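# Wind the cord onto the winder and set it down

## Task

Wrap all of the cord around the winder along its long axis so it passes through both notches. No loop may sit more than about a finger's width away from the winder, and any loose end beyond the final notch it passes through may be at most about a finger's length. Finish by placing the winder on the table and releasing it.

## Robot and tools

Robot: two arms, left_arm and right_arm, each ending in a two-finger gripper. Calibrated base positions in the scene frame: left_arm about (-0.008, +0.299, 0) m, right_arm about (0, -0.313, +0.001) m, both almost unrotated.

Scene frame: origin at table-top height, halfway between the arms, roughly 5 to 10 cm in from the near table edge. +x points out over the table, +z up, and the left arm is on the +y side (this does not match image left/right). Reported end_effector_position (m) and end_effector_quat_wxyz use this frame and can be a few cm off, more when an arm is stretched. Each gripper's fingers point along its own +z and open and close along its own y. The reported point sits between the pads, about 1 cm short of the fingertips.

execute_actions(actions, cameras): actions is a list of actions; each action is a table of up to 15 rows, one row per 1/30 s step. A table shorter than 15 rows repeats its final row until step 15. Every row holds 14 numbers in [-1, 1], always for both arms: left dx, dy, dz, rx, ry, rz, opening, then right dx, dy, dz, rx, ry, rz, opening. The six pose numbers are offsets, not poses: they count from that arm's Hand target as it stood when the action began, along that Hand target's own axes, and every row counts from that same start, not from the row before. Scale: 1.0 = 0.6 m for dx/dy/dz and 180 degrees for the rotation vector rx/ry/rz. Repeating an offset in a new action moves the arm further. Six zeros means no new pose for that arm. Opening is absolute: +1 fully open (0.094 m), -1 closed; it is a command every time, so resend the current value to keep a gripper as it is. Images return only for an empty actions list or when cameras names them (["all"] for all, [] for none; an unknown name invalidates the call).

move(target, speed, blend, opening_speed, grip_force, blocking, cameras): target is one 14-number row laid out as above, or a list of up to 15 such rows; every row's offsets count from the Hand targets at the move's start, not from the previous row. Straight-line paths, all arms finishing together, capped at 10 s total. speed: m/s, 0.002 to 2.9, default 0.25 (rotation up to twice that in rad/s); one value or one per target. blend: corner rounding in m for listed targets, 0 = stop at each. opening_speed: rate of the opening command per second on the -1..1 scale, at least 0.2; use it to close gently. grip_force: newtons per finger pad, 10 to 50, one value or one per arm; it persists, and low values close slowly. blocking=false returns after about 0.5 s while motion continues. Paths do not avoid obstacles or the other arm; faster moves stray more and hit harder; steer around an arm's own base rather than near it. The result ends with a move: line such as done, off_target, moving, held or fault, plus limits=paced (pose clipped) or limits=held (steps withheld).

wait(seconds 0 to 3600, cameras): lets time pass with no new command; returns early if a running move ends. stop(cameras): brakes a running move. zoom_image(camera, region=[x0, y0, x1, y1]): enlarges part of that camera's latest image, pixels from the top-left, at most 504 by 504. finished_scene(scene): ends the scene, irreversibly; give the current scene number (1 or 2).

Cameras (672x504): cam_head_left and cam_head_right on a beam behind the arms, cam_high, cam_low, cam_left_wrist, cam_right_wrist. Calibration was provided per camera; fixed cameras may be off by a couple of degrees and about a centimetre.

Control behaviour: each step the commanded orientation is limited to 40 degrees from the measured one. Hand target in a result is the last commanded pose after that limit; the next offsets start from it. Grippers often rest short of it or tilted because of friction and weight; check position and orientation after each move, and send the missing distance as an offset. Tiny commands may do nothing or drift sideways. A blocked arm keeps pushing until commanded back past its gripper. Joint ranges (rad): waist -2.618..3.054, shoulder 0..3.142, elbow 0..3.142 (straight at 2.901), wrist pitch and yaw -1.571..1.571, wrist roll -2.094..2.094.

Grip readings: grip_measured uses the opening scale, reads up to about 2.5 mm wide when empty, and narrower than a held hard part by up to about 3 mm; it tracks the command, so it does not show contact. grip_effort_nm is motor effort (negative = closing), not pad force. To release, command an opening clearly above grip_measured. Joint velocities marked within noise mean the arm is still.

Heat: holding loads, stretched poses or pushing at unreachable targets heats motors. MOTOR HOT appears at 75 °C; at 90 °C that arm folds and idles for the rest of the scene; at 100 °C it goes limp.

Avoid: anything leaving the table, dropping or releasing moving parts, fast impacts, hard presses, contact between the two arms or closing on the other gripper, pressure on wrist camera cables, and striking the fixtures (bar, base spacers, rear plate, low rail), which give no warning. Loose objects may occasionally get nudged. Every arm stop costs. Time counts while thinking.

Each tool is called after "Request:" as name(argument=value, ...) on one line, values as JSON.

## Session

Scene 1 was solved. Starting scene 2.

Request:
execute_actions(actions=[])

Scene clock: 0.00 s.
left_arm: end_effector_position=(+0.3695, +0.3288, +0.0787) grip_measured=+1.000 grip_effort_nm=n/a end_effector_quat_wxyz=(+0.564, -0.084, +0.821, +0.038) | right_arm: end_effector_position=(+0.3968, -0.3154, +0.0824) grip_measured=+1.000 grip_effort_nm=n/a end_effector_quat_wxyz=(+0.577, +0.011, +0.815, -0.051)
Joint positions: left_arm=[-0.016 1.543 0.312 0.841 -0.138 -0.099 0.094] | right_arm=[0.067 1.598 0.356 0.91 0.151 -0.02 0.094]
Joint velocities: within noise
Joint torques (N m): no reading
Motor temperatures (°C): left_arm=[25 31 38 41 25 25 26] | right_arm=[22 37 32 32 24 26 27]
Heat: left arm: 41 °C; right arm: 37 °C.
Hand target: left_arm +0.3743, +0.3291, +0.0886; +0.577, -0.084, +0.812, +0.037 | right_arm +0.3982, -0.3154, +0.0848; +0.579, +0.011, +0.814, -0.051
Tool commands: left_gripper/opening=+1.0 right_gripper/opening=+1.0
camera_calibration:
cam_left_wrist: T_world_to_cam=[[0.17825, -0.98206, 0.06157, 0.25162], [-0.68214, -0.16843, -0.71156, 0.40303], [0.70916, 0.08484, -0.69992, -0.1485]] pos_world=[0.33538, 0.32759, 0.16735]
cam_right_wrist: T_world_to_cam=[[-0.06242, -0.9963, 0.05915, -0.29472], [-0.71431, 0.00321, -0.69982, 0.38031], [0.69704, -0.08594, -0.71186, -0.15416]] pos_world=[0.36072, -0.30809, 0.17384]

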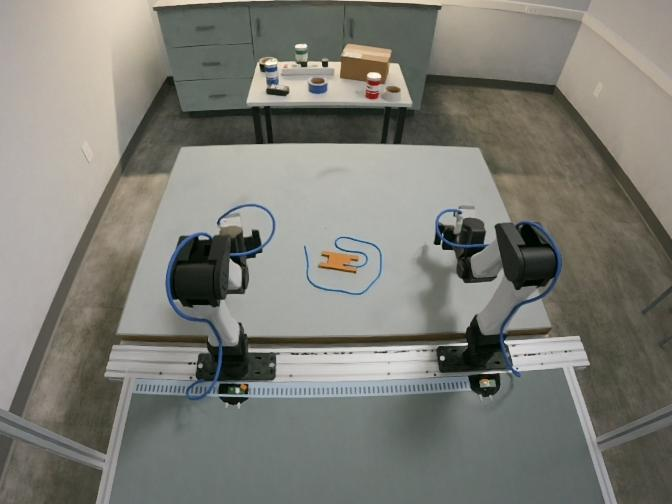

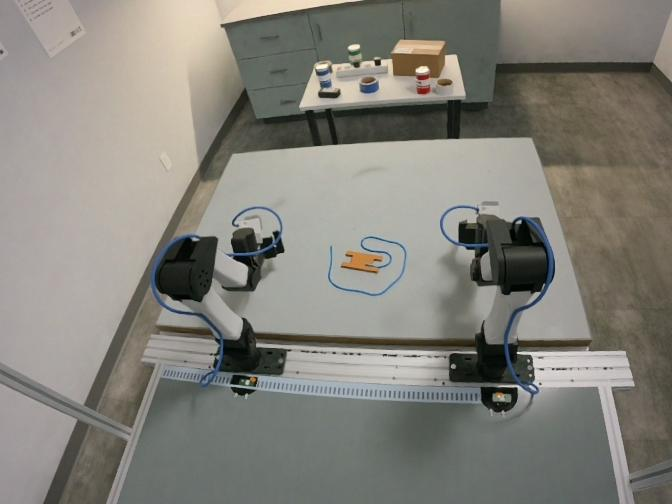

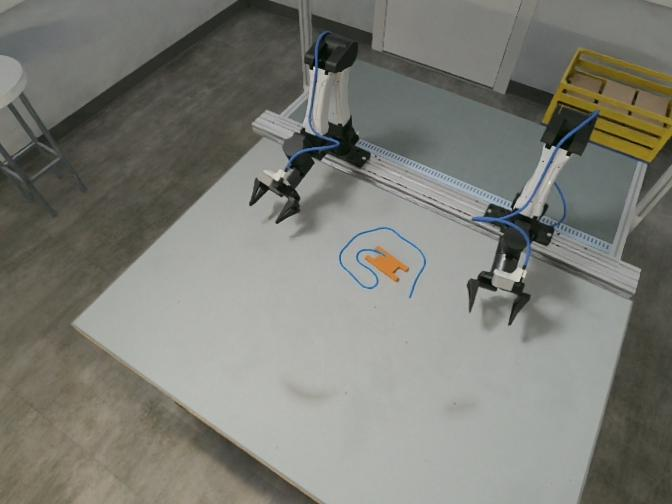

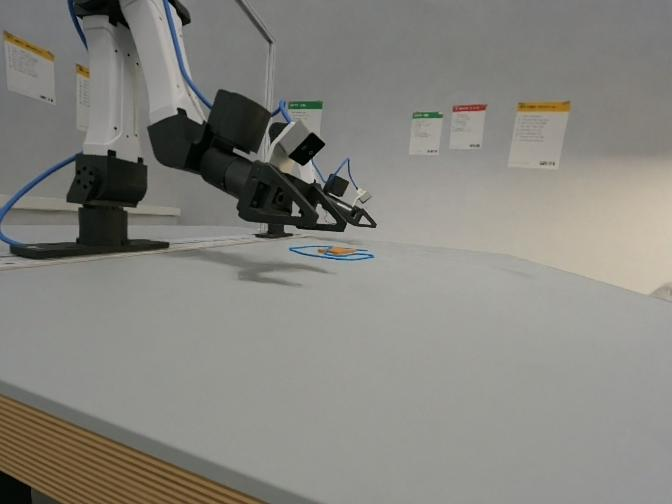

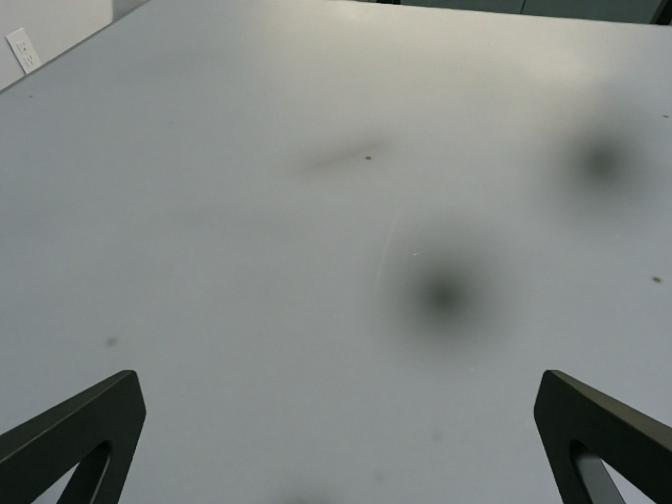

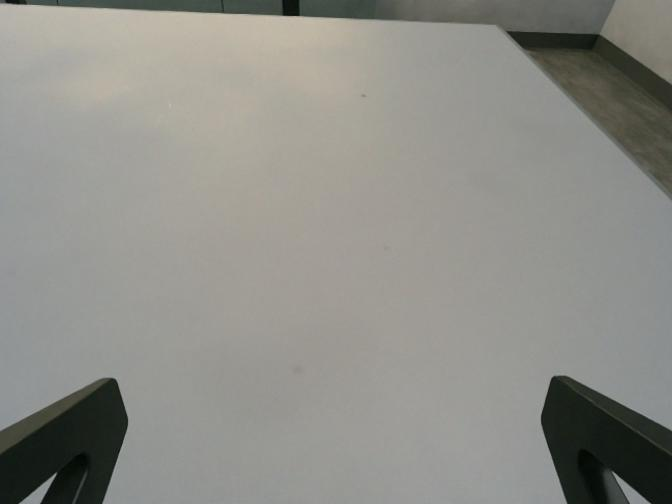

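Request:
zoom_image(camera="cam_head_left", region=[280, 220, 400, 310])

Request:
zoom_image(camera="cam_high", region=[330, 215, 440, 305])

Request:
zoom_image(camera="cam_head_right", region=[310, 220, 420, 310])

Scaled by 4.200 from the camera's image (finer frame: 960x720).

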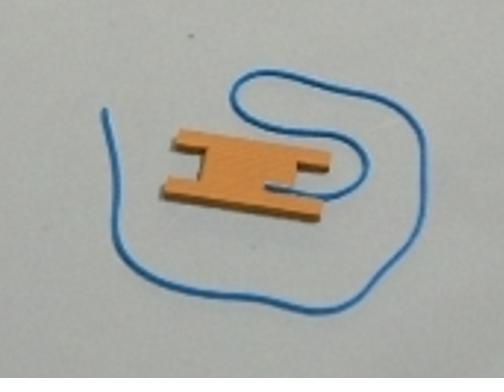

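Scaled by 4.582 from the camera's image (finer frame: 960x720).

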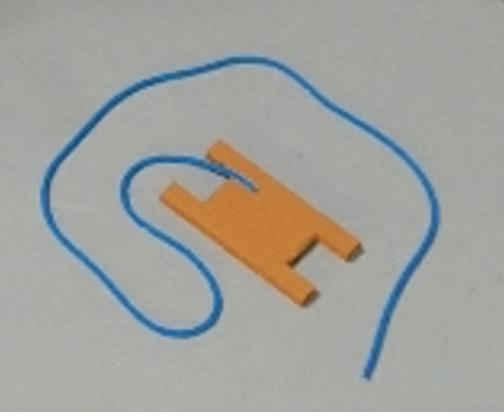

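Scaled by 4.582 from the camera's image (finer frame: 960x720).

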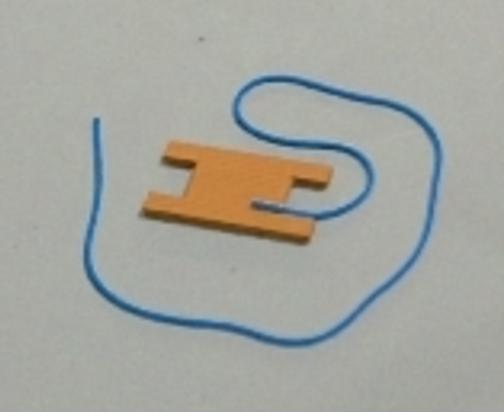

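Request:
move(target=[[0,0,0,0,0,0,1,-0.0727,0.6333,-0.2094,-0.2991,0.3024,-0.3863,0.5]], speed=0.4, cameras=["cam_right_wrist"])

Scene clock: 10.43 s.
left_arm: end_effector_position=(+0.3695, +0.3288, +0.0787) grip_measured=+1.000 grip_effort_nm=0.02 end_effector_quat_wxyz=(+0.564, -0.084, +0.821, +0.038) | right_arm: end_effector_position=(+0.3253, +0.0740, +0.1450) grip_measured=+0.502 grip_effort_nm=-0.11 end_effector_quat_wxyz=(+0.105, -0.629, +0.770, +0.015)
Joint positions: left_arm=[-0.016 1.543 0.312 0.841 -0.138 -0.099 0.094] | right_arm=[0.885 2.445 2.642 -1.549 0.014 -0.496 0.071]
Joint torques (N m): left_arm=[0.49 -5.09 5.11 2.29 -0.02 0.09] | right_arm=[0.49 -10.36 6.56 0.6 -0.08 -0.17]
Heat: left arm: 44 °C; right arm: 38 °C.
Hand target: left_arm +0.3743, +0.3291, +0.0886; +0.577, -0.084, +0.812, +0.037 | right_arm +0.3236, +0.0764, +0.1401; +0.000, -0.638, +0.770, +0.000
Off the commanded pose: left_arm 0.011 m, 2 deg | right_arm 0.006 m, 12 deg.
joint sent to its limit (right arm) — joint 4 (wrist pitch), lower limit. The joint targets are off in orientation, not in position.
move: off_target (right_arm)
cam_right_wrist: T_world_to_cam=[[0.97331, -0.21106, 0.09015, -0.31442], [-0.22784, -0.93582, 0.26895, 0.14266], [0.0276, -0.28231, -0.95893, 0.24184]] pos_world=[0.33186, 0.13542, 0.22188]

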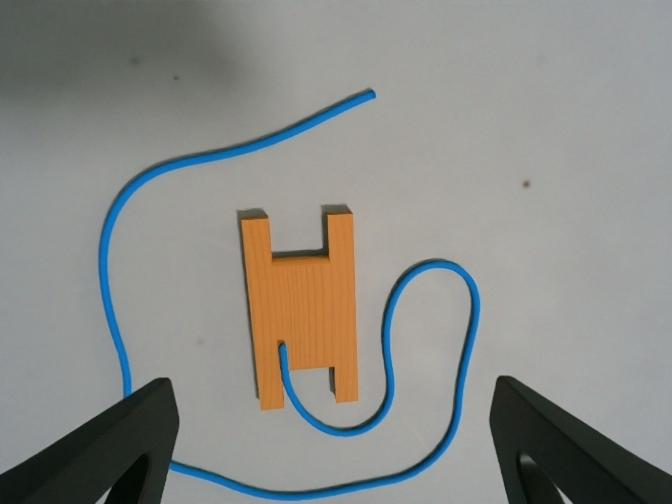

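Request:
move(target=[[0,0,0,0,0,0,1,-0.0033,0.0088,0.1585,0,0,0,0.5]], speed=0.15, cameras=["cam_right_wrist"])

Scene clock: 12.63 s.
left_arm: end_effector_position=(+0.3695, +0.3288, +0.0787) grip_measured=+1.000 grip_effort_nm=0.02 end_effector_quat_wxyz=(+0.564, -0.084, +0.821, +0.038) | right_arm: end_effector_position=(+0.3227, +0.0763, +0.0484) grip_measured=+0.502 grip_effort_nm=-0.11 end_effector_quat_wxyz=(+0.012, -0.636, +0.772, -0.003)
Joint positions: left_arm=[-0.016 1.543 0.312 0.841 -0.138 -0.099 0.094] | right_arm=[0.891 2.657 2.667 -1.551 0.014 -0.496 0.071]
Joint torques (N m): left_arm=[0.51 -5.15 5.11 2.29 -0.02 0.09] | right_arm=[0.87 -11.86 6.45 0.36 -0.09 -0.03]
Heat: left arm: 44 °C; right arm: 39 °C.
Hand target: left_arm +0.3743, +0.3291, +0.0886; +0.577, -0.084, +0.812, +0.037 | right_arm +0.3189, +0.0792, +0.0448; +0.000, -0.638, +0.770, +0.000
Off the commanded pose: left_arm 0.011 m, 2 deg | right_arm 0.006 m, 1 deg.
joint sent to its limit (right arm) — joint 4 (wrist pitch), lower limit. The joint targets still meet the commanded pose.
move: done
cam_right_wrist: T_world_to_cam=[[0.98028, -0.19758, 0.00229, -0.30165], [-0.1797, -0.88661, 0.42619, 0.14323], [-0.08218, -0.4182, -0.90463, 0.19317]] pos_world=[0.33732, 0.14817, 0.11439]

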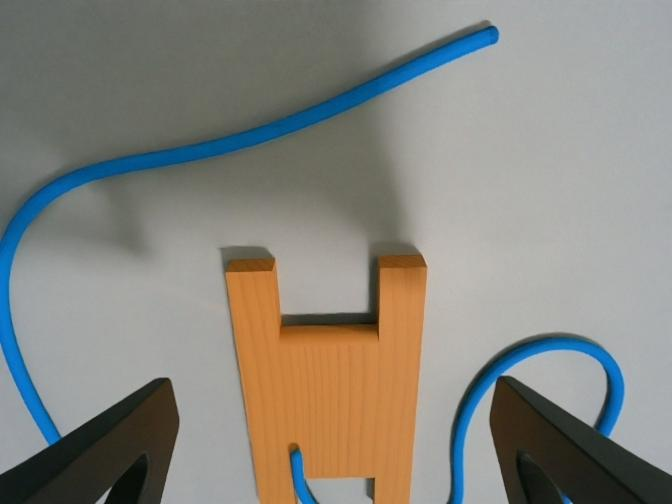

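Request:
move(target=[[0,0,0,0,0,0,1,0.0009,0.0049,0.0787,0,0,0,0.5]], speed=0.08, cameras=["cam_right_wrist"])

Scene clock: 14.50 s.
left_arm: end_effector_position=(+0.3695, +0.3288, +0.0787) grip_measured=+1.000 grip_effort_nm=0.03 end_effector_quat_wxyz=(+0.564, -0.084, +0.821, +0.038) | right_arm: end_effector_position=(+0.3175, +0.0724, +0.0067) grip_measured=+0.501 grip_effort_nm=-0.10 end_effector_quat_wxyz=(-0.006, -0.638, +0.770, -0.008)
Joint positions: left_arm=[-0.016 1.543 0.312 0.841 -0.138 -0.099 0.094] | right_arm=[0.895 2.624 2.437 -1.391 0.017 -0.496 0.071]
Joint torques (N m): left_arm=[0.53 -5.11 5.07 2.29 -0.02 0.09] | right_arm=[0.83 -12.85 3.07 0.7 -0.12 0.02]
Heat: left arm: 44 °C; right arm: 40 °C.
Hand target: left_arm +0.3743, +0.3291, +0.0886; +0.577, -0.084, +0.812, +0.037 | right_arm +0.3161, +0.0791, -0.0023; +0.000, -0.638, +0.770, +0.000
Off the commanded pose: left_arm 0.011 m, 2 deg | right_arm 0.011 m, 1 deg.
move: off_target (right_arm)
cam_right_wrist: T_world_to_cam=[[0.98095, -0.19385, -0.01292, -0.29762], [-0.16657, -0.8734, 0.45763, 0.15127], [-0.1, -0.44676, -0.88905, 0.16097]] pos_world=[0.33325, 0.14634, 0.07004]

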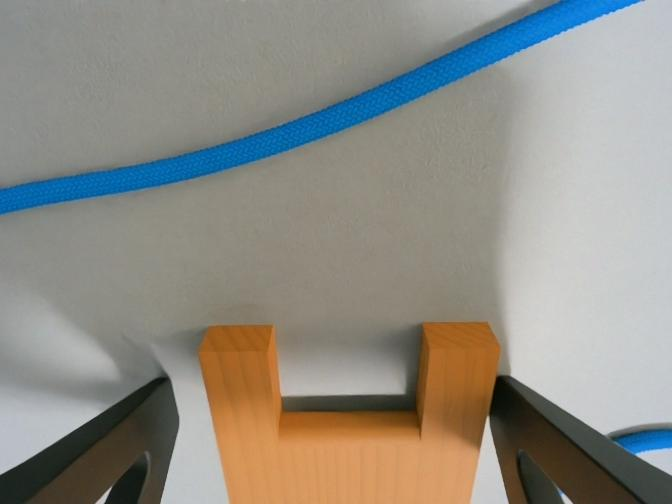

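Request:
move(target=[[0,0,0,0,0,0,1,0,0,0,0,0,0,0.12]], speed=0.08, opening_speed=0.5, cameras=["cam_right_wrist"])

Scene clock: 15.73 s.
left_arm: end_effector_position=(+0.3695, +0.3288, +0.0787) grip_measured=+1.000 grip_effort_nm=0.02 end_effector_quat_wxyz=(+0.564, -0.084, +0.821, +0.038) | right_arm: end_effector_position=(+0.3194, +0.0767, +0.0067) grip_measured=+0.172 grip_effort_nm=-0.94 end_effector_quat_wxyz=(+0.003, -0.638, +0.770, -0.002)
Joint positions: left_arm=[-0.016 1.543 0.312 0.841 -0.138 -0.099 0.094] | right_arm=[0.895 2.623 2.435 -1.371 0.01 -0.496 0.055]
Joint torques (N m): left_arm=[0.51 -5.12 5.08 2.29 -0.02 0.09] | right_arm=[0.81 -12.88 2.95 0.6 -0.08 0.03]
Heat: left arm: 44 °C; right arm: 40 °C.
Hand target: left_arm +0.3743, +0.3291, +0.0886; +0.577, -0.084, +0.812, +0.037 | right_arm +0.3161, +0.0792, -0.0023; +0.000, -0.638, +0.770, +0.000
Off the commanded pose: left_arm 0.011 m, 2 deg | right_arm 0.010 m, 0 deg.
move: done
cam_right_wrist: T_world_to_cam=[[0.98099, -0.19379, -0.01021, -0.29867], [-0.1697, -0.88219, 0.43924, 0.15723], [-0.09413, -0.42916, -0.89831, 0.16001]] pos_world=[0.33473, 0.1495, 0.07163]

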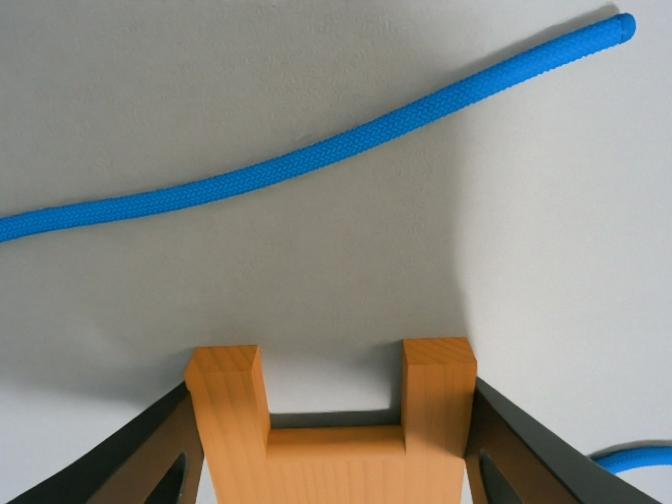

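Request:
move(target=[[0,0,0,0,0,0,-0.1,0,0,-0.1038,0,0,0,0.12],[0.0142,-0.306,-0.1891,0.3855,-0.4951,0.452,-0.1,0.128,-0.0427,-0.1838,0,0,0.4406,0.12]], speed=[0.1,0.35], blend=[0.02,0], cameras=["cam_right_wrist","cam_high","cam_left_wrist"])

Scene clock: 22.40 s.
left_arm: end_effector_position=(+0.2989, +0.1321, +0.1197) grip_measured=-0.098 grip_effort_nm=-0.09 end_effector_quat_wxyz=(+0.704, +0.709, +0.038, -0.018) | right_arm: end_effector_position=(+0.3258, -0.0004, +0.0945) grip_measured=+0.168 grip_effort_nm=-1.05 end_effector_quat_wxyz=(-0.010, -0.008, +1.000, -0.014)
Joint positions: left_arm=[-0.007 2.031 0.594 1.457 1.568 1.456 0.042] | right_arm=[0.776 2.374 2.326 -1.549 0.01 0.752 0.055]
Joint torques (N m): left_arm=[-0.09 -6.98 4.46 1.65 0.2 0.34] | right_arm=[0.05 -15.3 3.97 0.36 -0.01 0.06]
Motor temperatures (°C): left_arm=[25 32 39 45 25 25 26] | right_arm=[22 45 33 33 24 26 27]
Heat: left arm: 45 °C; right arm: 45 °C.
Hand target: left_arm +0.2990, +0.1300, +0.1251; +0.707, +0.707, +0.000, +0.001 | right_arm +0.3268, -0.0010, +0.1079; +0.000, +0.000, +1.000, +0.000
Off the commanded pose: left_arm 0.006 m, 5 deg | right_arm 0.014 m, 2 deg.
joint at its limit (left arm) — joint 5 (wrist yaw), upper limit.
move: off_target (left_arm, right_arm); blend cut to 0 m at target 1
cam_left_wrist: T_world_to_cam=[[-0.10654, 0.01778, -0.99415, 0.14802], [0.90162, 0.42326, -0.08905, -0.27512], [0.4192, -0.90583, -0.06113, 0.08793]] pos_world=[0.22696, 0.19347, 0.12803]
cam_right_wrist: T_world_to_cam=[[0.00916, -0.9999, 0.01048, -0.00466], [-0.88881, -0.00334, 0.45826, 0.28458], [-0.45818, -0.01351, -0.88876, 0.32419]] pos_world=[0.40152, 0.00067, 0.15776]
Images, in order (width x height): cam_high 672x504, cam_left_wrist 672x504, cam_right_wrist 672x504.

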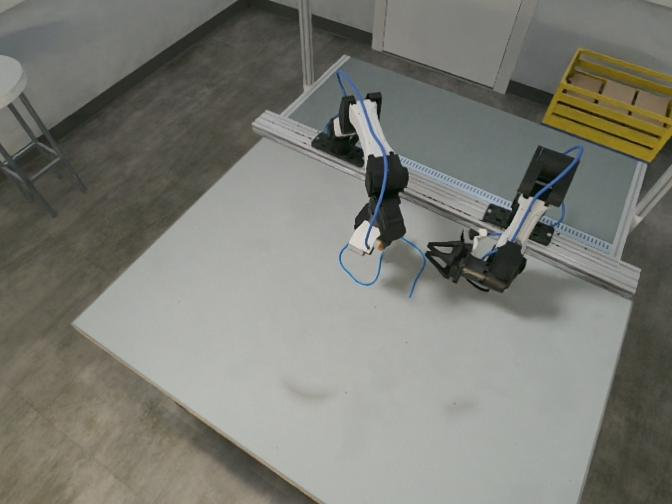

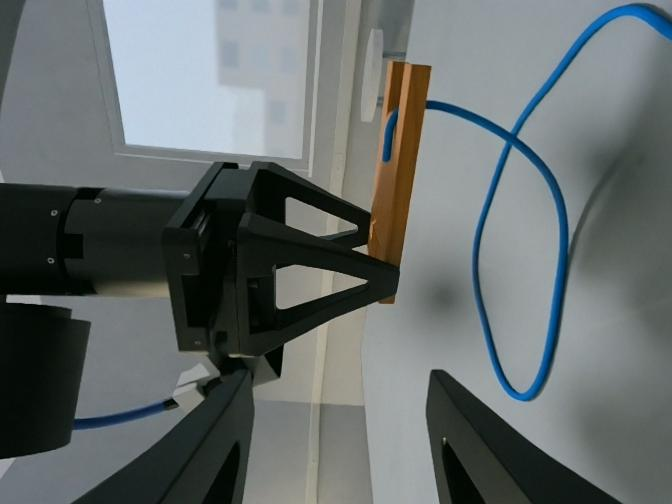

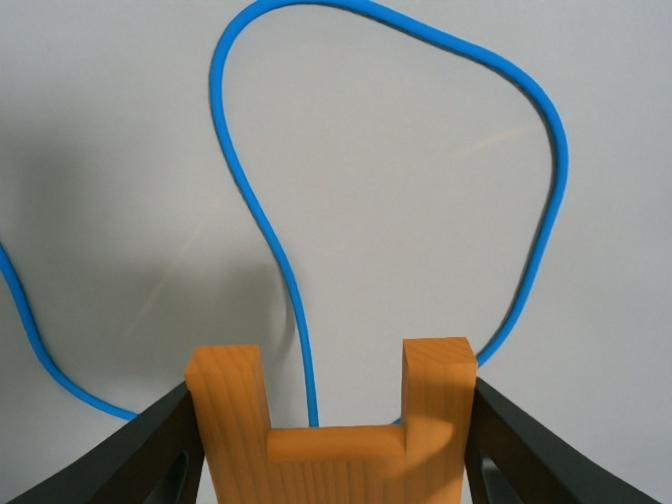

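Request:
execute_actions(actions=[])

Scene clock: 23.47 s.
left_arm: end_effector_position=(+0.2989, +0.1321, +0.1197) grip_measured=-0.098 grip_effort_nm=-0.09 end_effector_quat_wxyz=(+0.704, +0.709, +0.038, -0.018) | right_arm: end_effector_position=(+0.3258, -0.0004, +0.0945) grip_measured=+0.168 grip_effort_nm=-1.05 end_effector_quat_wxyz=(-0.010, -0.008, +1.000, -0.014)
Joint positions: left_arm=[-0.007 2.031 0.594 1.457 1.568 1.456 0.042] | right_arm=[0.776 2.374 2.326 -1.549 0.01 0.753 0.055]
Joint velocities: within noise
Joint torques (N m): left_arm=[-0.09 -6.99 4.46 1.65 0.21 0.37] | right_arm=[0.02 -15.05 4.07 0.38 -0.04 0.07]
Motor temperatures (°C): left_arm=[25 32 39 45 25 25 26] | right_arm=[22 46 34 33 24 26 27]
Heat: left arm: 45 °C; right arm: 46 °C.
Hand target: left_arm +0.2990, +0.1300, +0.1251; +0.707, +0.707, +0.000, +0.000 | right_arm +0.3268, -0.0010, +0.1079; +0.000, +0.000, +1.000, +0.000
Tool commands: left_gripper/opening=-0.1 right_gripper/opening=+0.12
Off the commanded pose: left_arm 0.006 m, 5 deg | right_arm 0.014 m, 2 deg.
camera_calibration:
cam_left_wrist: T_world_to_cam=[[-0.10654, 0.01778, -0.99415, 0.14802], [0.90162, 0.42326, -0.08905, -0.27512], [0.4192, -0.90583, -0.06113, 0.08793]] pos_world=[0.22696, 0.19347, 0.12803]
cam_right_wrist: T_world_to_cam=[[0.0084, -0.99991, 0.01053, -0.00447], [-0.88882, -0.00264, 0.45824, 0.28458], [-0.45817, -0.01321, -0.88877, 0.32419]] pos_world=[0.40152, 0.00057, 0.15776]

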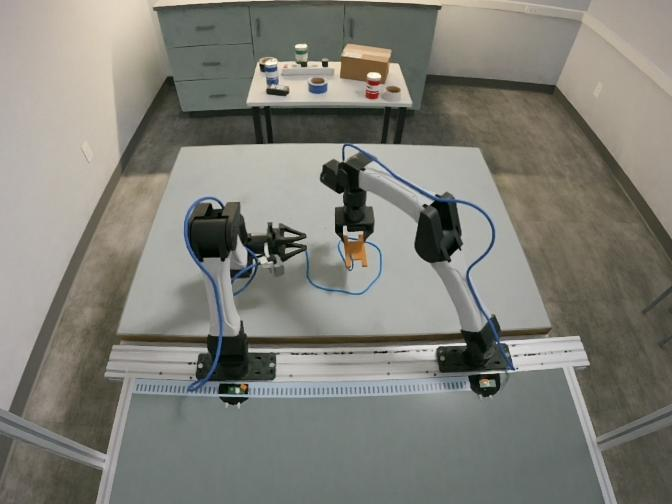

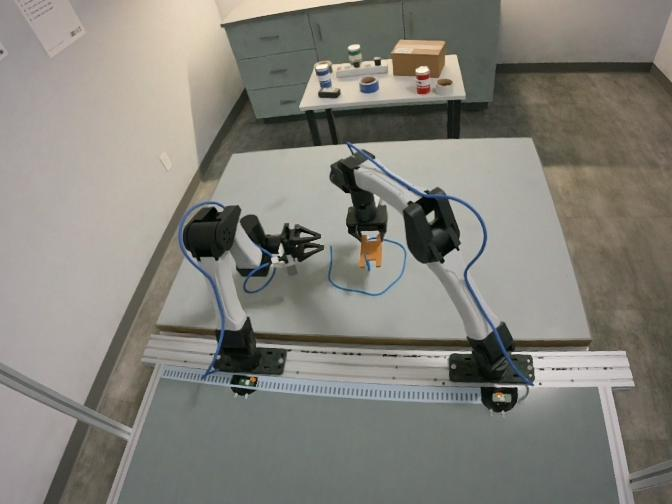

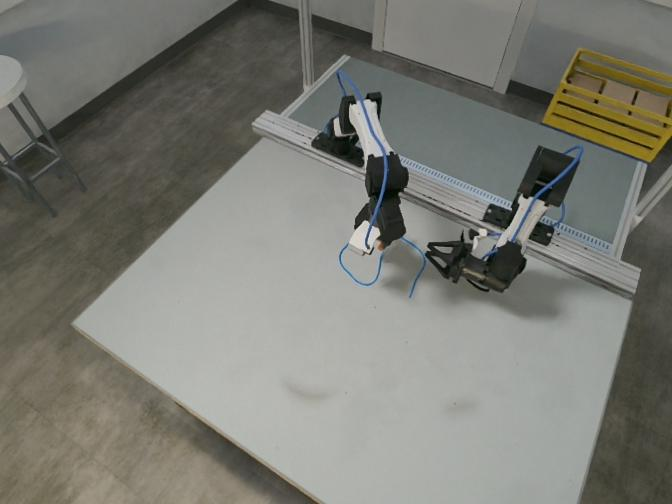

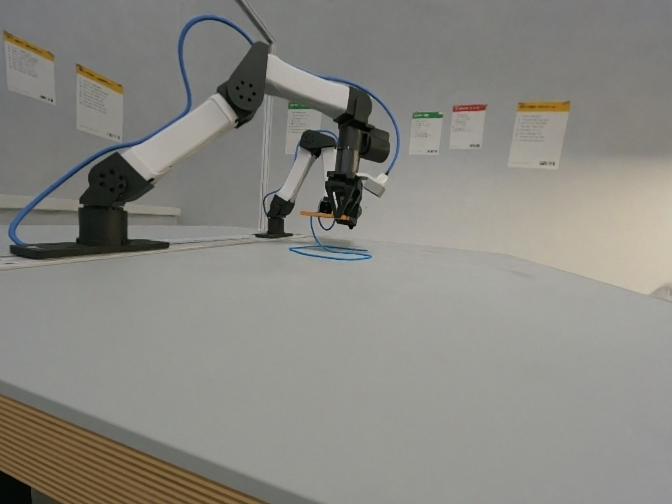

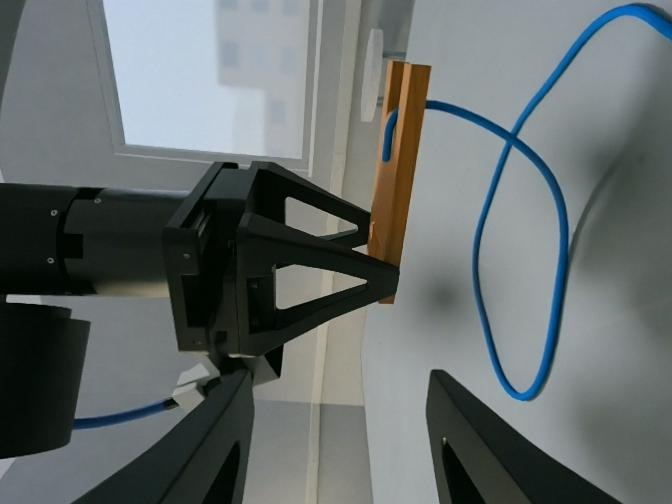

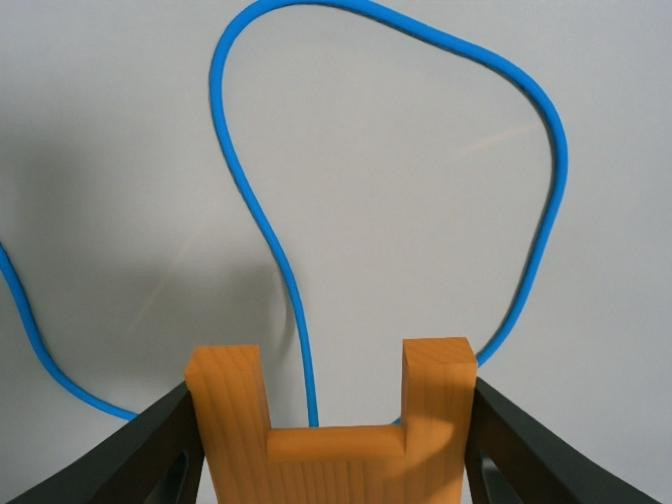

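Request:
move(target=[0.0017, -0.051, 0.1333, 0, 0, 0, -0.1, 0, 0, 0, 0, 0, 0, 0.12], speed=0.2, cameras=["cam_left_wrist"])

Scene clock: 25.43 s.
left_arm: end_effector_position=(+0.2962, +0.0533, +0.0882) grip_measured=-0.098 grip_effort_nm=-0.09 end_effector_quat_wxyz=(+0.699, +0.715, +0.026, -0.024) | right_arm: end_effector_position=(+0.3258, -0.0004, +0.0945) grip_measured=+0.168 grip_effort_nm=-1.04 end_effector_quat_wxyz=(-0.010, -0.008, +1.000, -0.014)
Joint positions: left_arm=[-0.262 2.155 0.64 1.458 1.339 1.54 0.042] | right_arm=[0.776 2.374 2.326 -1.549 0.01 0.753 0.055]
Joint torques (N m): left_arm=[-0.1 -6.54 4.16 2.19 0.01 0.1] | right_arm=[-0.13 -15.2 4.12 0.35 0 0.07]
Heat: left arm: 45 °C; right arm: 47 °C.
Hand target: left_arm +0.3001, +0.0500, +0.0945; +0.707, +0.707, +0.000, +0.001 | right_arm +0.3268, -0.0010, +0.1079; +0.000, +0.000, +1.000, +0.000
Off the commanded pose: left_arm 0.008 m, 4 deg | right_arm 0.014 m, 2 deg.
move: off_target (left_arm)
cam_left_wrist: T_world_to_cam=[[-0.09793, 0.03415, -0.99461, 0.11444], [0.91342, 0.39983, -0.07621, -0.2455], [0.39507, -0.91595, -0.07035, 0.02434]] pos_world=[0.22583, 0.11655, 0.09682]

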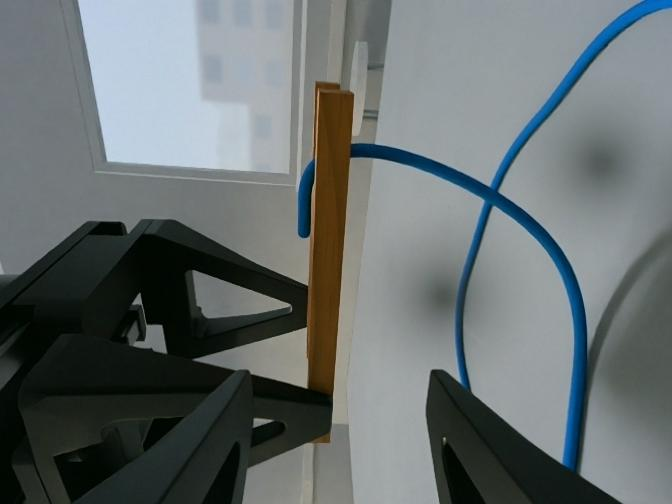

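Request:
move(target=[0.005, 0.002, 0.0542, 0, 0, 0, -0.1, 0, 0, 0, 0, 0, 0, 0.12], speed=0.12, cameras=["cam_left_wrist"])

Scene clock: 26.77 s.
left_arm: end_effector_position=(+0.2980, +0.0212, +0.0902) grip_measured=-0.098 grip_effort_nm=-0.09 end_effector_quat_wxyz=(+0.700, +0.713, +0.014, -0.016) | right_arm: end_effector_position=(+0.3260, -0.0003, +0.0945) grip_measured=+0.168 grip_effort_nm=-1.05 end_effector_quat_wxyz=(-0.010, -0.007, +1.000, -0.014)
Joint positions: left_arm=[-0.356 2.175 0.689 1.458 1.251 1.54 0.042] | right_arm=[0.776 2.374 2.326 -1.548 0.01 0.754 0.055]
Joint torques (N m): left_arm=[-0.06 -6.87 4.55 2.05 -0.07 -0.03] | right_arm=[-0.12 -15.04 4.14 0.33 -0.04 0.05]
Heat: left arm: 45 °C; right arm: 47 °C.
Hand target: left_arm +0.3030, +0.0174, +0.0957; +0.707, +0.707, +0.000, +0.000 | right_arm +0.3269, -0.0010, +0.1079; +0.000, +0.000, +1.000, +0.000
Off the commanded pose: left_arm 0.008 m, 3 deg | right_arm 0.014 m, 2 deg.
move: off_target (left_arm)
cam_left_wrist: T_world_to_cam=[[-0.06874, 0.03029, -0.99718, 0.10926], [0.91786, 0.39357, -0.05132, -0.23758], [0.39091, -0.9188, -0.05486, -0.00571]] pos_world=[0.22781, 0.08495, 0.09644]

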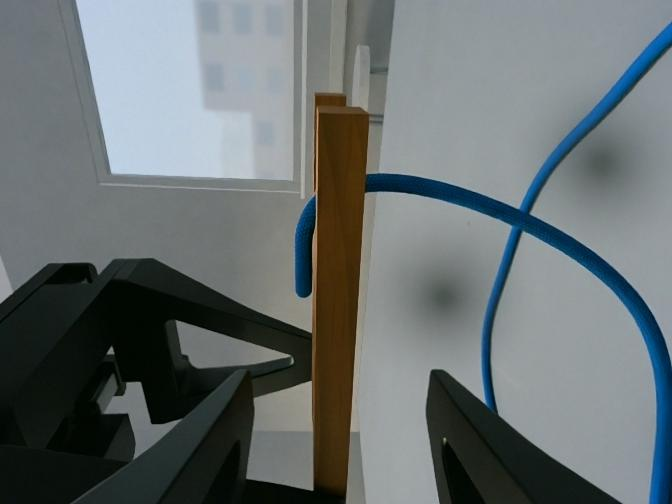

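Request:
move(target=[0, 0, 0.005, 0, 0, 0, -0.1, 0, 0, 0, 0, 0, 0, 0.12], speed=0.06)

Request:
move(target=[0, 0, 0, 0, 0, 0, -0.92, 0, 0, 0, 0, 0, 0, 0.12], opening_speed=0.4, cameras=["cam_left_wrist"])

Scene clock: 27.80 s.
left_arm: end_effector_position=(+0.2973, +0.0187, +0.0902) grip_measured=-0.098 grip_effort_nm=-0.09 end_effector_quat_wxyz=(+0.700, +0.713, +0.014, -0.016) | right_arm: end_effector_position=(+0.3266, -0.0009, +0.0945) grip_measured=+0.168 grip_effort_nm=-1.04 end_effector_quat_wxyz=(-0.010, -0.006, +1.000, -0.014)
Joint positions: left_arm=[-0.364 2.175 0.689 1.458 1.242 1.54 0.042] | right_arm=[0.774 2.374 2.326 -1.548 0.01 0.754 0.055]
Joint torques (N m): left_arm=[-0.08 -6.72 4.86 2.03 -0.06 -0.02] | right_arm=[0.21 -15.19 4.05 0.39 -0.01 0.1]
Heat: left arm: 45 °C; right arm: 48 °C.
Hand target: left_arm +0.3031, +0.0145, +0.0957; +0.707, +0.707, +0.000, +0.001 | right_arm +0.3268, -0.0010, +0.1079; +0.000, +0.000, +1.000, +0.000
Off the commanded pose: left_arm 0.009 m, 3 deg | right_arm 0.013 m, 2 deg.
move: off_target (left_arm)

Scene clock: 30.07 s.
left_arm: end_effector_position=(+0.3004, +0.0178, +0.0921) grip_measured=-0.828 grip_effort_nm=-0.98 end_effector_quat_wxyz=(+0.702, +0.712, +0.013, -0.010) | right_arm: end_effector_position=(+0.3272, -0.0012, +0.0945) grip_measured=+0.168 grip_effort_nm=-1.05 end_effector_quat_wxyz=(-0.009, -0.006, +1.000, -0.013)
Joint positions: left_arm=[-0.365 2.175 0.698 1.458 1.235 1.54 0.008] | right_arm=[0.773 2.374 2.326 -1.547 0.009 0.754 0.055]
Joint torques (N m): left_arm=[0.05 -6.87 4.33 2.02 -0.01 -0.01] | right_arm=[0.2 -15.16 4.08 0.35 0 0.05]
Heat: left arm: 45 °C; right arm: 48 °C.
Hand target: left_arm +0.3031, +0.0145, +0.0957; +0.707, +0.707, +0.000, +0.001 | right_arm +0.3268, -0.0010, +0.1079; +0.000, +0.000, +1.000, +0.000
Off the commanded pose: left_arm 0.006 m, 2 deg | right_arm 0.013 m, 2 deg.
move: done
cam_left_wrist: T_world_to_cam=[[-0.05972, 0.02693, -0.99785, 0.10888], [0.91533, 0.4003, -0.04398, -0.23842], [0.39826, -0.91599, -0.04855, -0.01251]] pos_world=[0.22971, 0.08105, 0.09755]

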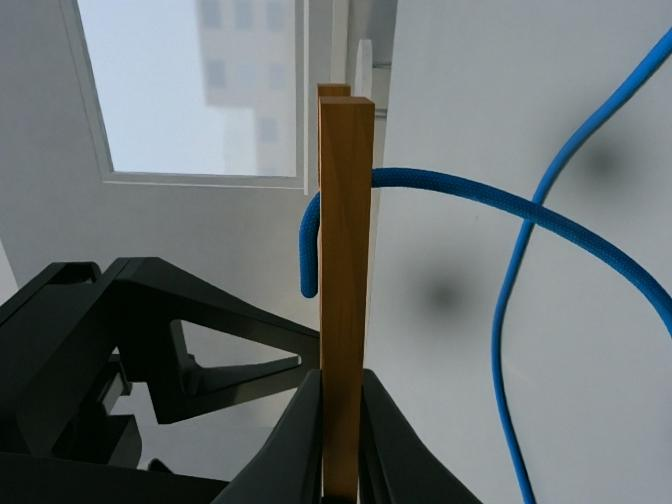

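Request:
move(target=[[0, 0, 0, 0, 0, 0, -0.92, 0, 0, 0, 0, 0, 0, 0.5], [0, 0, 0, 0, 0, 0, -0.92, 0, 0, -0.125, 0, 0, 0, 0.5], [0, 0, 0, 0, 0, 0, -0.92, 0.045, -0.2317, -0.187, -0.3849, -0.3849, -0.3849, 0.5]], speed=[0.1, 0.1, 0.25], blend=[0, 0.02, 0], opening_speed=0.6, cameras=["cam_left_wrist", "cam_high"])

Scene clock: 37.47 s.
left_arm: end_effector_position=(+0.3004, +0.0178, +0.0910) grip_measured=-0.831 grip_effort_nm=-1.00 end_effector_quat_wxyz=(+0.701, +0.713, +0.014, -0.011) | right_arm: end_effector_position=(+0.2979, -0.1387, +0.2204) grip_measured=+0.498 grip_effort_nm=0.08 end_effector_quat_wxyz=(+0.494, -0.494, +0.511, +0.500)
Joint positions: left_arm=[-0.365 2.178 0.698 1.458 1.234 1.54 0.008] | right_arm=[0.006 1.527 0.847 0.009 -1.558 -0.656 0.07]
Joint torques (N m): left_arm=[-0.05 -7.02 4.23 2.03 0.01 -0.03] | right_arm=[0.06 -4.6 5.39 1.35 -0.47 -0.26]
Heat: left arm: 45 °C; right arm: 49 °C.
Hand target: left_arm +0.3031, +0.0145, +0.0957; +0.707, +0.707, +0.000, +0.000 | right_arm +0.2996, -0.1400, +0.2202; +0.500, -0.500, +0.500, +0.500
Off the commanded pose: left_arm 0.006 m, 2 deg | right_arm 0.002 m, 2 deg.
joint sent to its limit (right arm) — joint 5 (wrist yaw), lower limit. The joint targets still meet the commanded pose.
move: done
cam_left_wrist: T_world_to_cam=[[-0.06258, 0.02794, -0.99765, 0.10853], [0.91485, 0.40115, -0.04615, -0.23821], [0.39892, -0.91559, -0.05066, -0.01253]] pos_world=[0.22972, 0.08105, 0.09665]
Images, in order (width x height): cam_high 672x504, cam_left_wrist 672x504.

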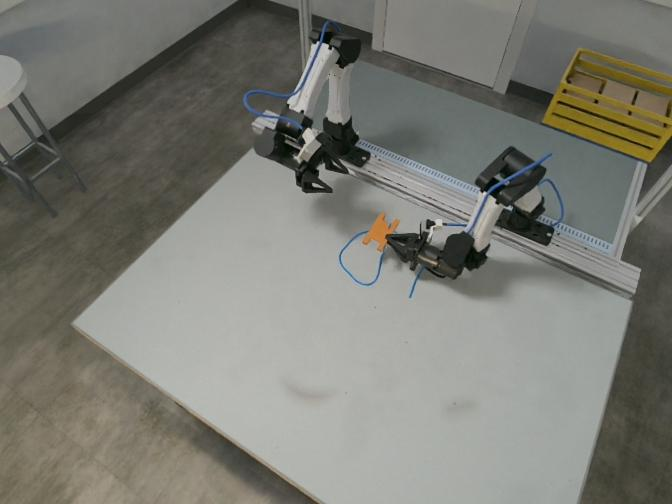

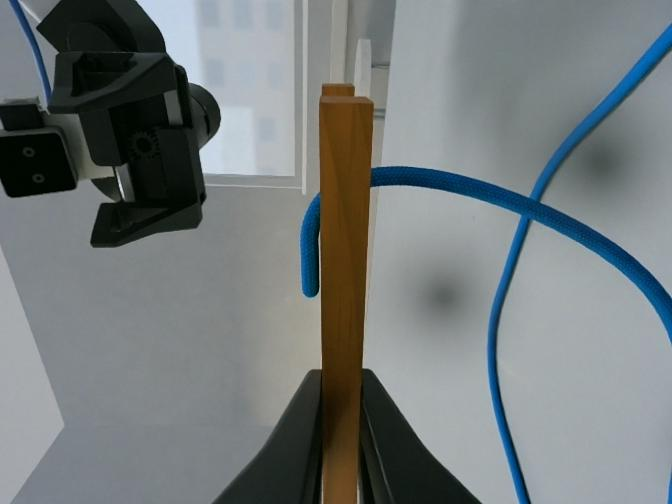

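Request:
move(target=[-0.005, 0.4405, 0, 0, 0, 0, -0.92, 0.0587, 0.0627, 0.05, 0, 0, 0, -0.4], speed=0.2, cameras=["cam_right_wrist", "cam_high", "cam_left_wrist"])

Scene clock: 41.00 s.
left_arm: end_effector_position=(+0.3054, +0.0125, +0.3357) grip_measured=-0.831 grip_effort_nm=-1.01 end_effector_quat_wxyz=(+0.701, +0.712, +0.023, -0.020) | right_arm: end_effector_position=(+0.2647, -0.1120, +0.1827) grip_measured=-0.398 grip_effort_nm=-0.10 end_effector_quat_wxyz=(+0.479, -0.513, +0.507, +0.500)
Joint positions: left_arm=[-0.365 1.544 1.141 0.384 1.235 1.514 0.008] | right_arm=[0.107 1.503 0.622 0.391 -1.489 -0.481 0.028]
Joint torques (N m): left_arm=[0.59 -9.26 8.81 1.55 0.08 0.13] | right_arm=[0.84 -6.43 3.96 1.47 -0.21 -0.02]
Heat: left arm: 44 °C; right arm: 48 °C.
Hand target: left_arm +0.2999, +0.0145, +0.3600; +0.707, +0.707, +0.000, +0.000 | right_arm +0.2621, -0.1100, +0.1849; +0.500, -0.500, +0.500, +0.500
Off the commanded pose: left_arm 0.025 m, 4 deg | right_arm 0.004 m, 3 deg.
move: off_target (left_arm, right_arm)
cam_left_wrist: T_world_to_cam=[[-0.08739, 0.02752, -0.99579, 0.36014], [0.91371, 0.40044, -0.06912, -0.22123], [0.39685, -0.91591, -0.06014, -0.00331]] pos_world=[0.23493, 0.07565, 0.34314]
cam_right_wrist: T_world_to_cam=[[0.99879, 0.04333, -0.0231, -0.25561], [0.00038, -0.47727, -0.87876, 0.14523], [-0.0491, 0.87769, -0.47671, 0.28929]] pos_world=[0.26945, -0.17352, 0.25962]
Images, in order (width x height): cam_high 672x504, cam_left_wrist 672x504, cam_right_wrist 672x504.

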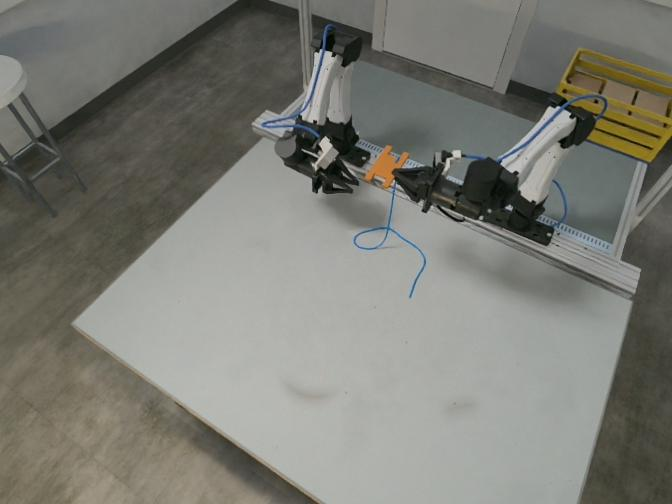

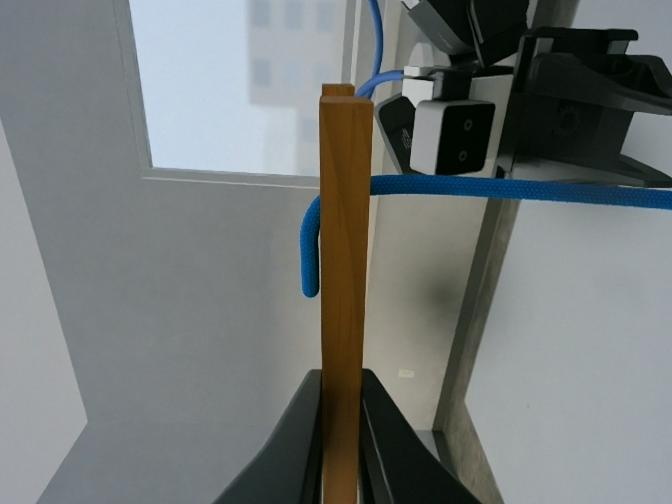

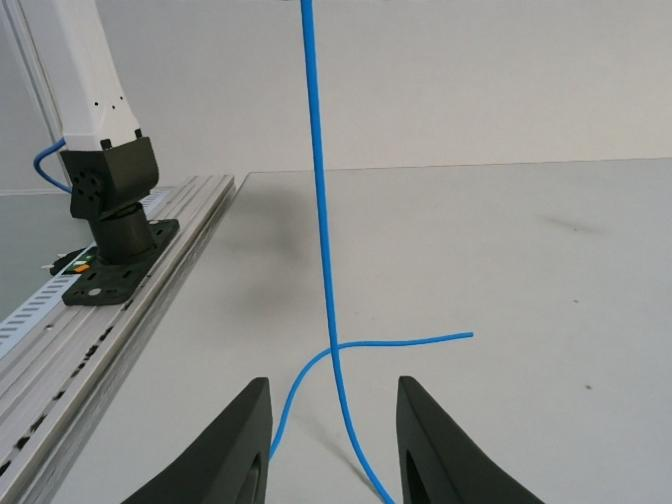

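Request:
zoom_image(camera="cam_right_wrist", region=[270, 150, 400, 250])

Scaled by 3.877 from the camera's image (finer frame: 960x720).

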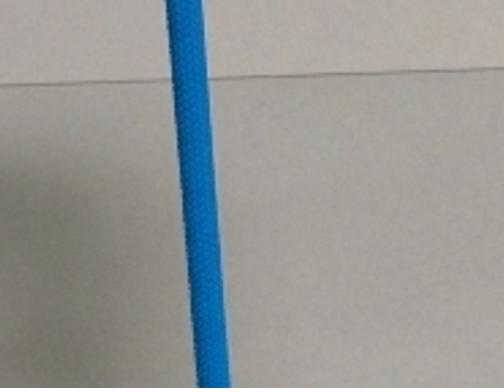

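Request:
move(target=[0, 0, 0, 0, 0, 0, -0.92, 0, 0.0185, 0.1958, 0, 0, 0, -0.4], speed=0.2, cameras=["cam_right_wrist"])

Scene clock: 44.13 s.
left_arm: end_effector_position=(+0.3054, +0.0125, +0.3357) grip_measured=-0.831 grip_effort_nm=-1.00 end_effector_quat_wxyz=(+0.701, +0.712, +0.023, -0.020) | right_arm: end_effector_position=(+0.2524, +0.0060, +0.1902) grip_measured=-0.398 grip_effort_nm=-0.11 end_effector_quat_wxyz=(+0.504, -0.503, +0.495, +0.497)
Joint positions: left_arm=[-0.365 1.544 1.141 0.384 1.235 1.514 0.008] | right_arm=[0.529 1.668 0.599 1.079 -1.052 -0.012 0.028]
Joint torques (N m): left_arm=[0.57 -9.47 8.47 1.57 0.09 0.11] | right_arm=[0.88 -4.97 3.85 1.73 0.11 0.01]
Heat: left arm: 44 °C; right arm: 47 °C.
Hand target: left_arm +0.2993, +0.0147, +0.3596; +0.708, +0.706, +0.000, +0.000 (not the last commanded pose) | right_arm +0.2510, +0.0075, +0.1849; +0.500, -0.500, +0.500, +0.500
Off the commanded pose: left_arm 0.025 m, 4 deg | right_arm 0.006 m, 1 deg.
move: done
cam_right_wrist: T_world_to_cam=[[0.99979, 0.01908, 0.00764, -0.25413], [0.01523, -0.43811, -0.89879, 0.20799], [-0.0138, 0.89872, -0.43831, 0.17246]] pos_world=[0.25329, -0.05902, 0.26447]

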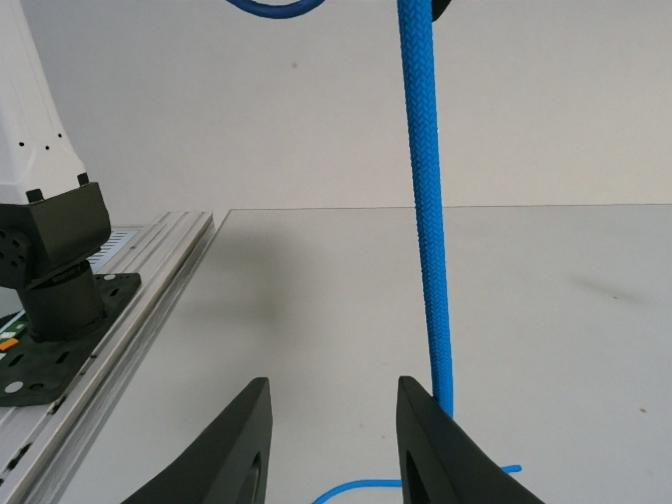

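Request:
move(target=[0, 0, 0, 0, 0, 0, -0.92, 0, 0, -0.07, 0, 0, 0, -0.4], speed=0.2, cameras=["cam_right_wrist"])

Scene clock: 45.83 s.
left_arm: end_effector_position=(+0.3054, +0.0125, +0.3357) grip_measured=-0.831 grip_effort_nm=-1.01 end_effector_quat_wxyz=(+0.701, +0.712, +0.023, -0.020) | right_arm: end_effector_position=(+0.2534, -0.0315, +0.1792) grip_measured=-0.398 grip_effort_nm=-0.11 end_effector_quat_wxyz=(+0.494, -0.498, +0.507, +0.501)
Joint positions: left_arm=[-0.365 1.544 1.141 0.384 1.235 1.514 0.008] | right_arm=[0.409 1.637 0.525 1.092 -1.167 -0.01 0.028]
Joint torques (N m): left_arm=[0.61 -9.52 8.54 1.56 0.08 0.1] | right_arm=[-0.25 -7.12 3.6 1.67 -0.05 0.07]
Heat: left arm: 44 °C; right arm: 47 °C.
Hand target: left_arm +0.2993, +0.0147, +0.3596; +0.708, +0.706, +0.000, +0.000 | right_arm +0.2509, -0.0345, +0.1848; +0.500, -0.500, +0.500, +0.500
Off the commanded pose: left_arm 0.025 m, 4 deg | right_arm 0.007 m, 1 deg.
move: done
cam_right_wrist: T_world_to_cam=[[0.99963, 0.01483, -0.02281, -0.24909], [-0.0137, -0.44997, -0.89294, 0.18751], [-0.02351, 0.89292, -0.4496, 0.20555]] pos_world=[0.2564, -0.09548, 0.25417]

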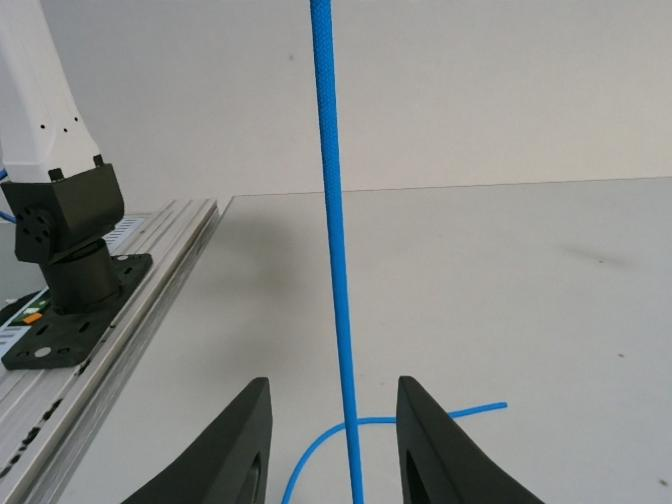

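Request:
zoom_image(camera="cam_right_wrist", region=[290, 250, 420, 350])

Scaled by 3.877 from the camera's image (finer frame: 960x720).

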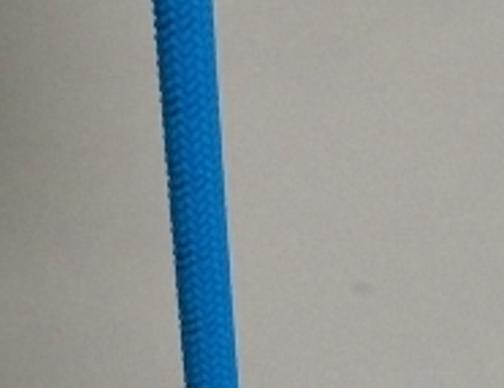

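Request:
move(target=[0, 0, 0, 0, 0, 0, -0.92, 0, 0, 0.058, 0, 0, 0, -0.4], speed=0.12, cameras=["cam_right_wrist"])

Scene clock: 47.63 s.
left_arm: end_effector_position=(+0.3054, +0.0125, +0.3357) grip_measured=-0.831 grip_effort_nm=-1.01 end_effector_quat_wxyz=(+0.701, +0.712, +0.023, -0.020) | right_arm: end_effector_position=(+0.2469, -0.0037, +0.1816) grip_measured=-0.398 grip_effort_nm=-0.11 end_effector_quat_wxyz=(+0.496, -0.501, +0.503, +0.501)
Joint positions: left_arm=[-0.365 1.544 1.141 0.384 1.235 1.514 0.008] | right_arm=[0.508 1.657 0.555 1.093 -1.074 -0.009 0.028]
Joint torques (N m): left_arm=[0.57 -9.48 8.47 1.56 0.07 0.1] | right_arm=[0.91 -4.64 6.02 1.69 0.13 0.01]
Heat: left arm: 44 °C; right arm: 46 °C.
Hand target: left_arm +0.2993, +0.0147, +0.3596; +0.708, +0.706, +0.000, +0.000 | right_arm +0.2510, +0.0004, +0.1848; +0.500, -0.500, +0.500, +0.500
Off the commanded pose: left_arm 0.025 m, 4 deg | right_arm 0.007 m, 1 deg.
move: done
cam_right_wrist: T_world_to_cam=[[0.99969, 0.02056, -0.01396, -0.24452], [-0.00329, -0.44715, -0.89446, 0.19978], [-0.02463, 0.89423, -0.44694, 0.18143]] pos_world=[0.24958, -0.06788, 0.25637]

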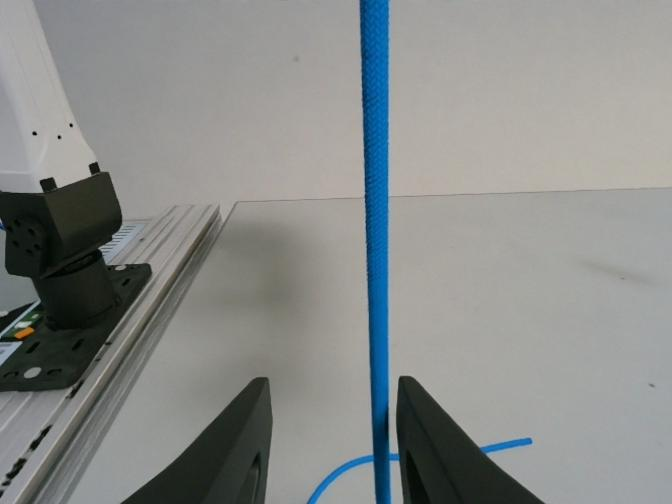

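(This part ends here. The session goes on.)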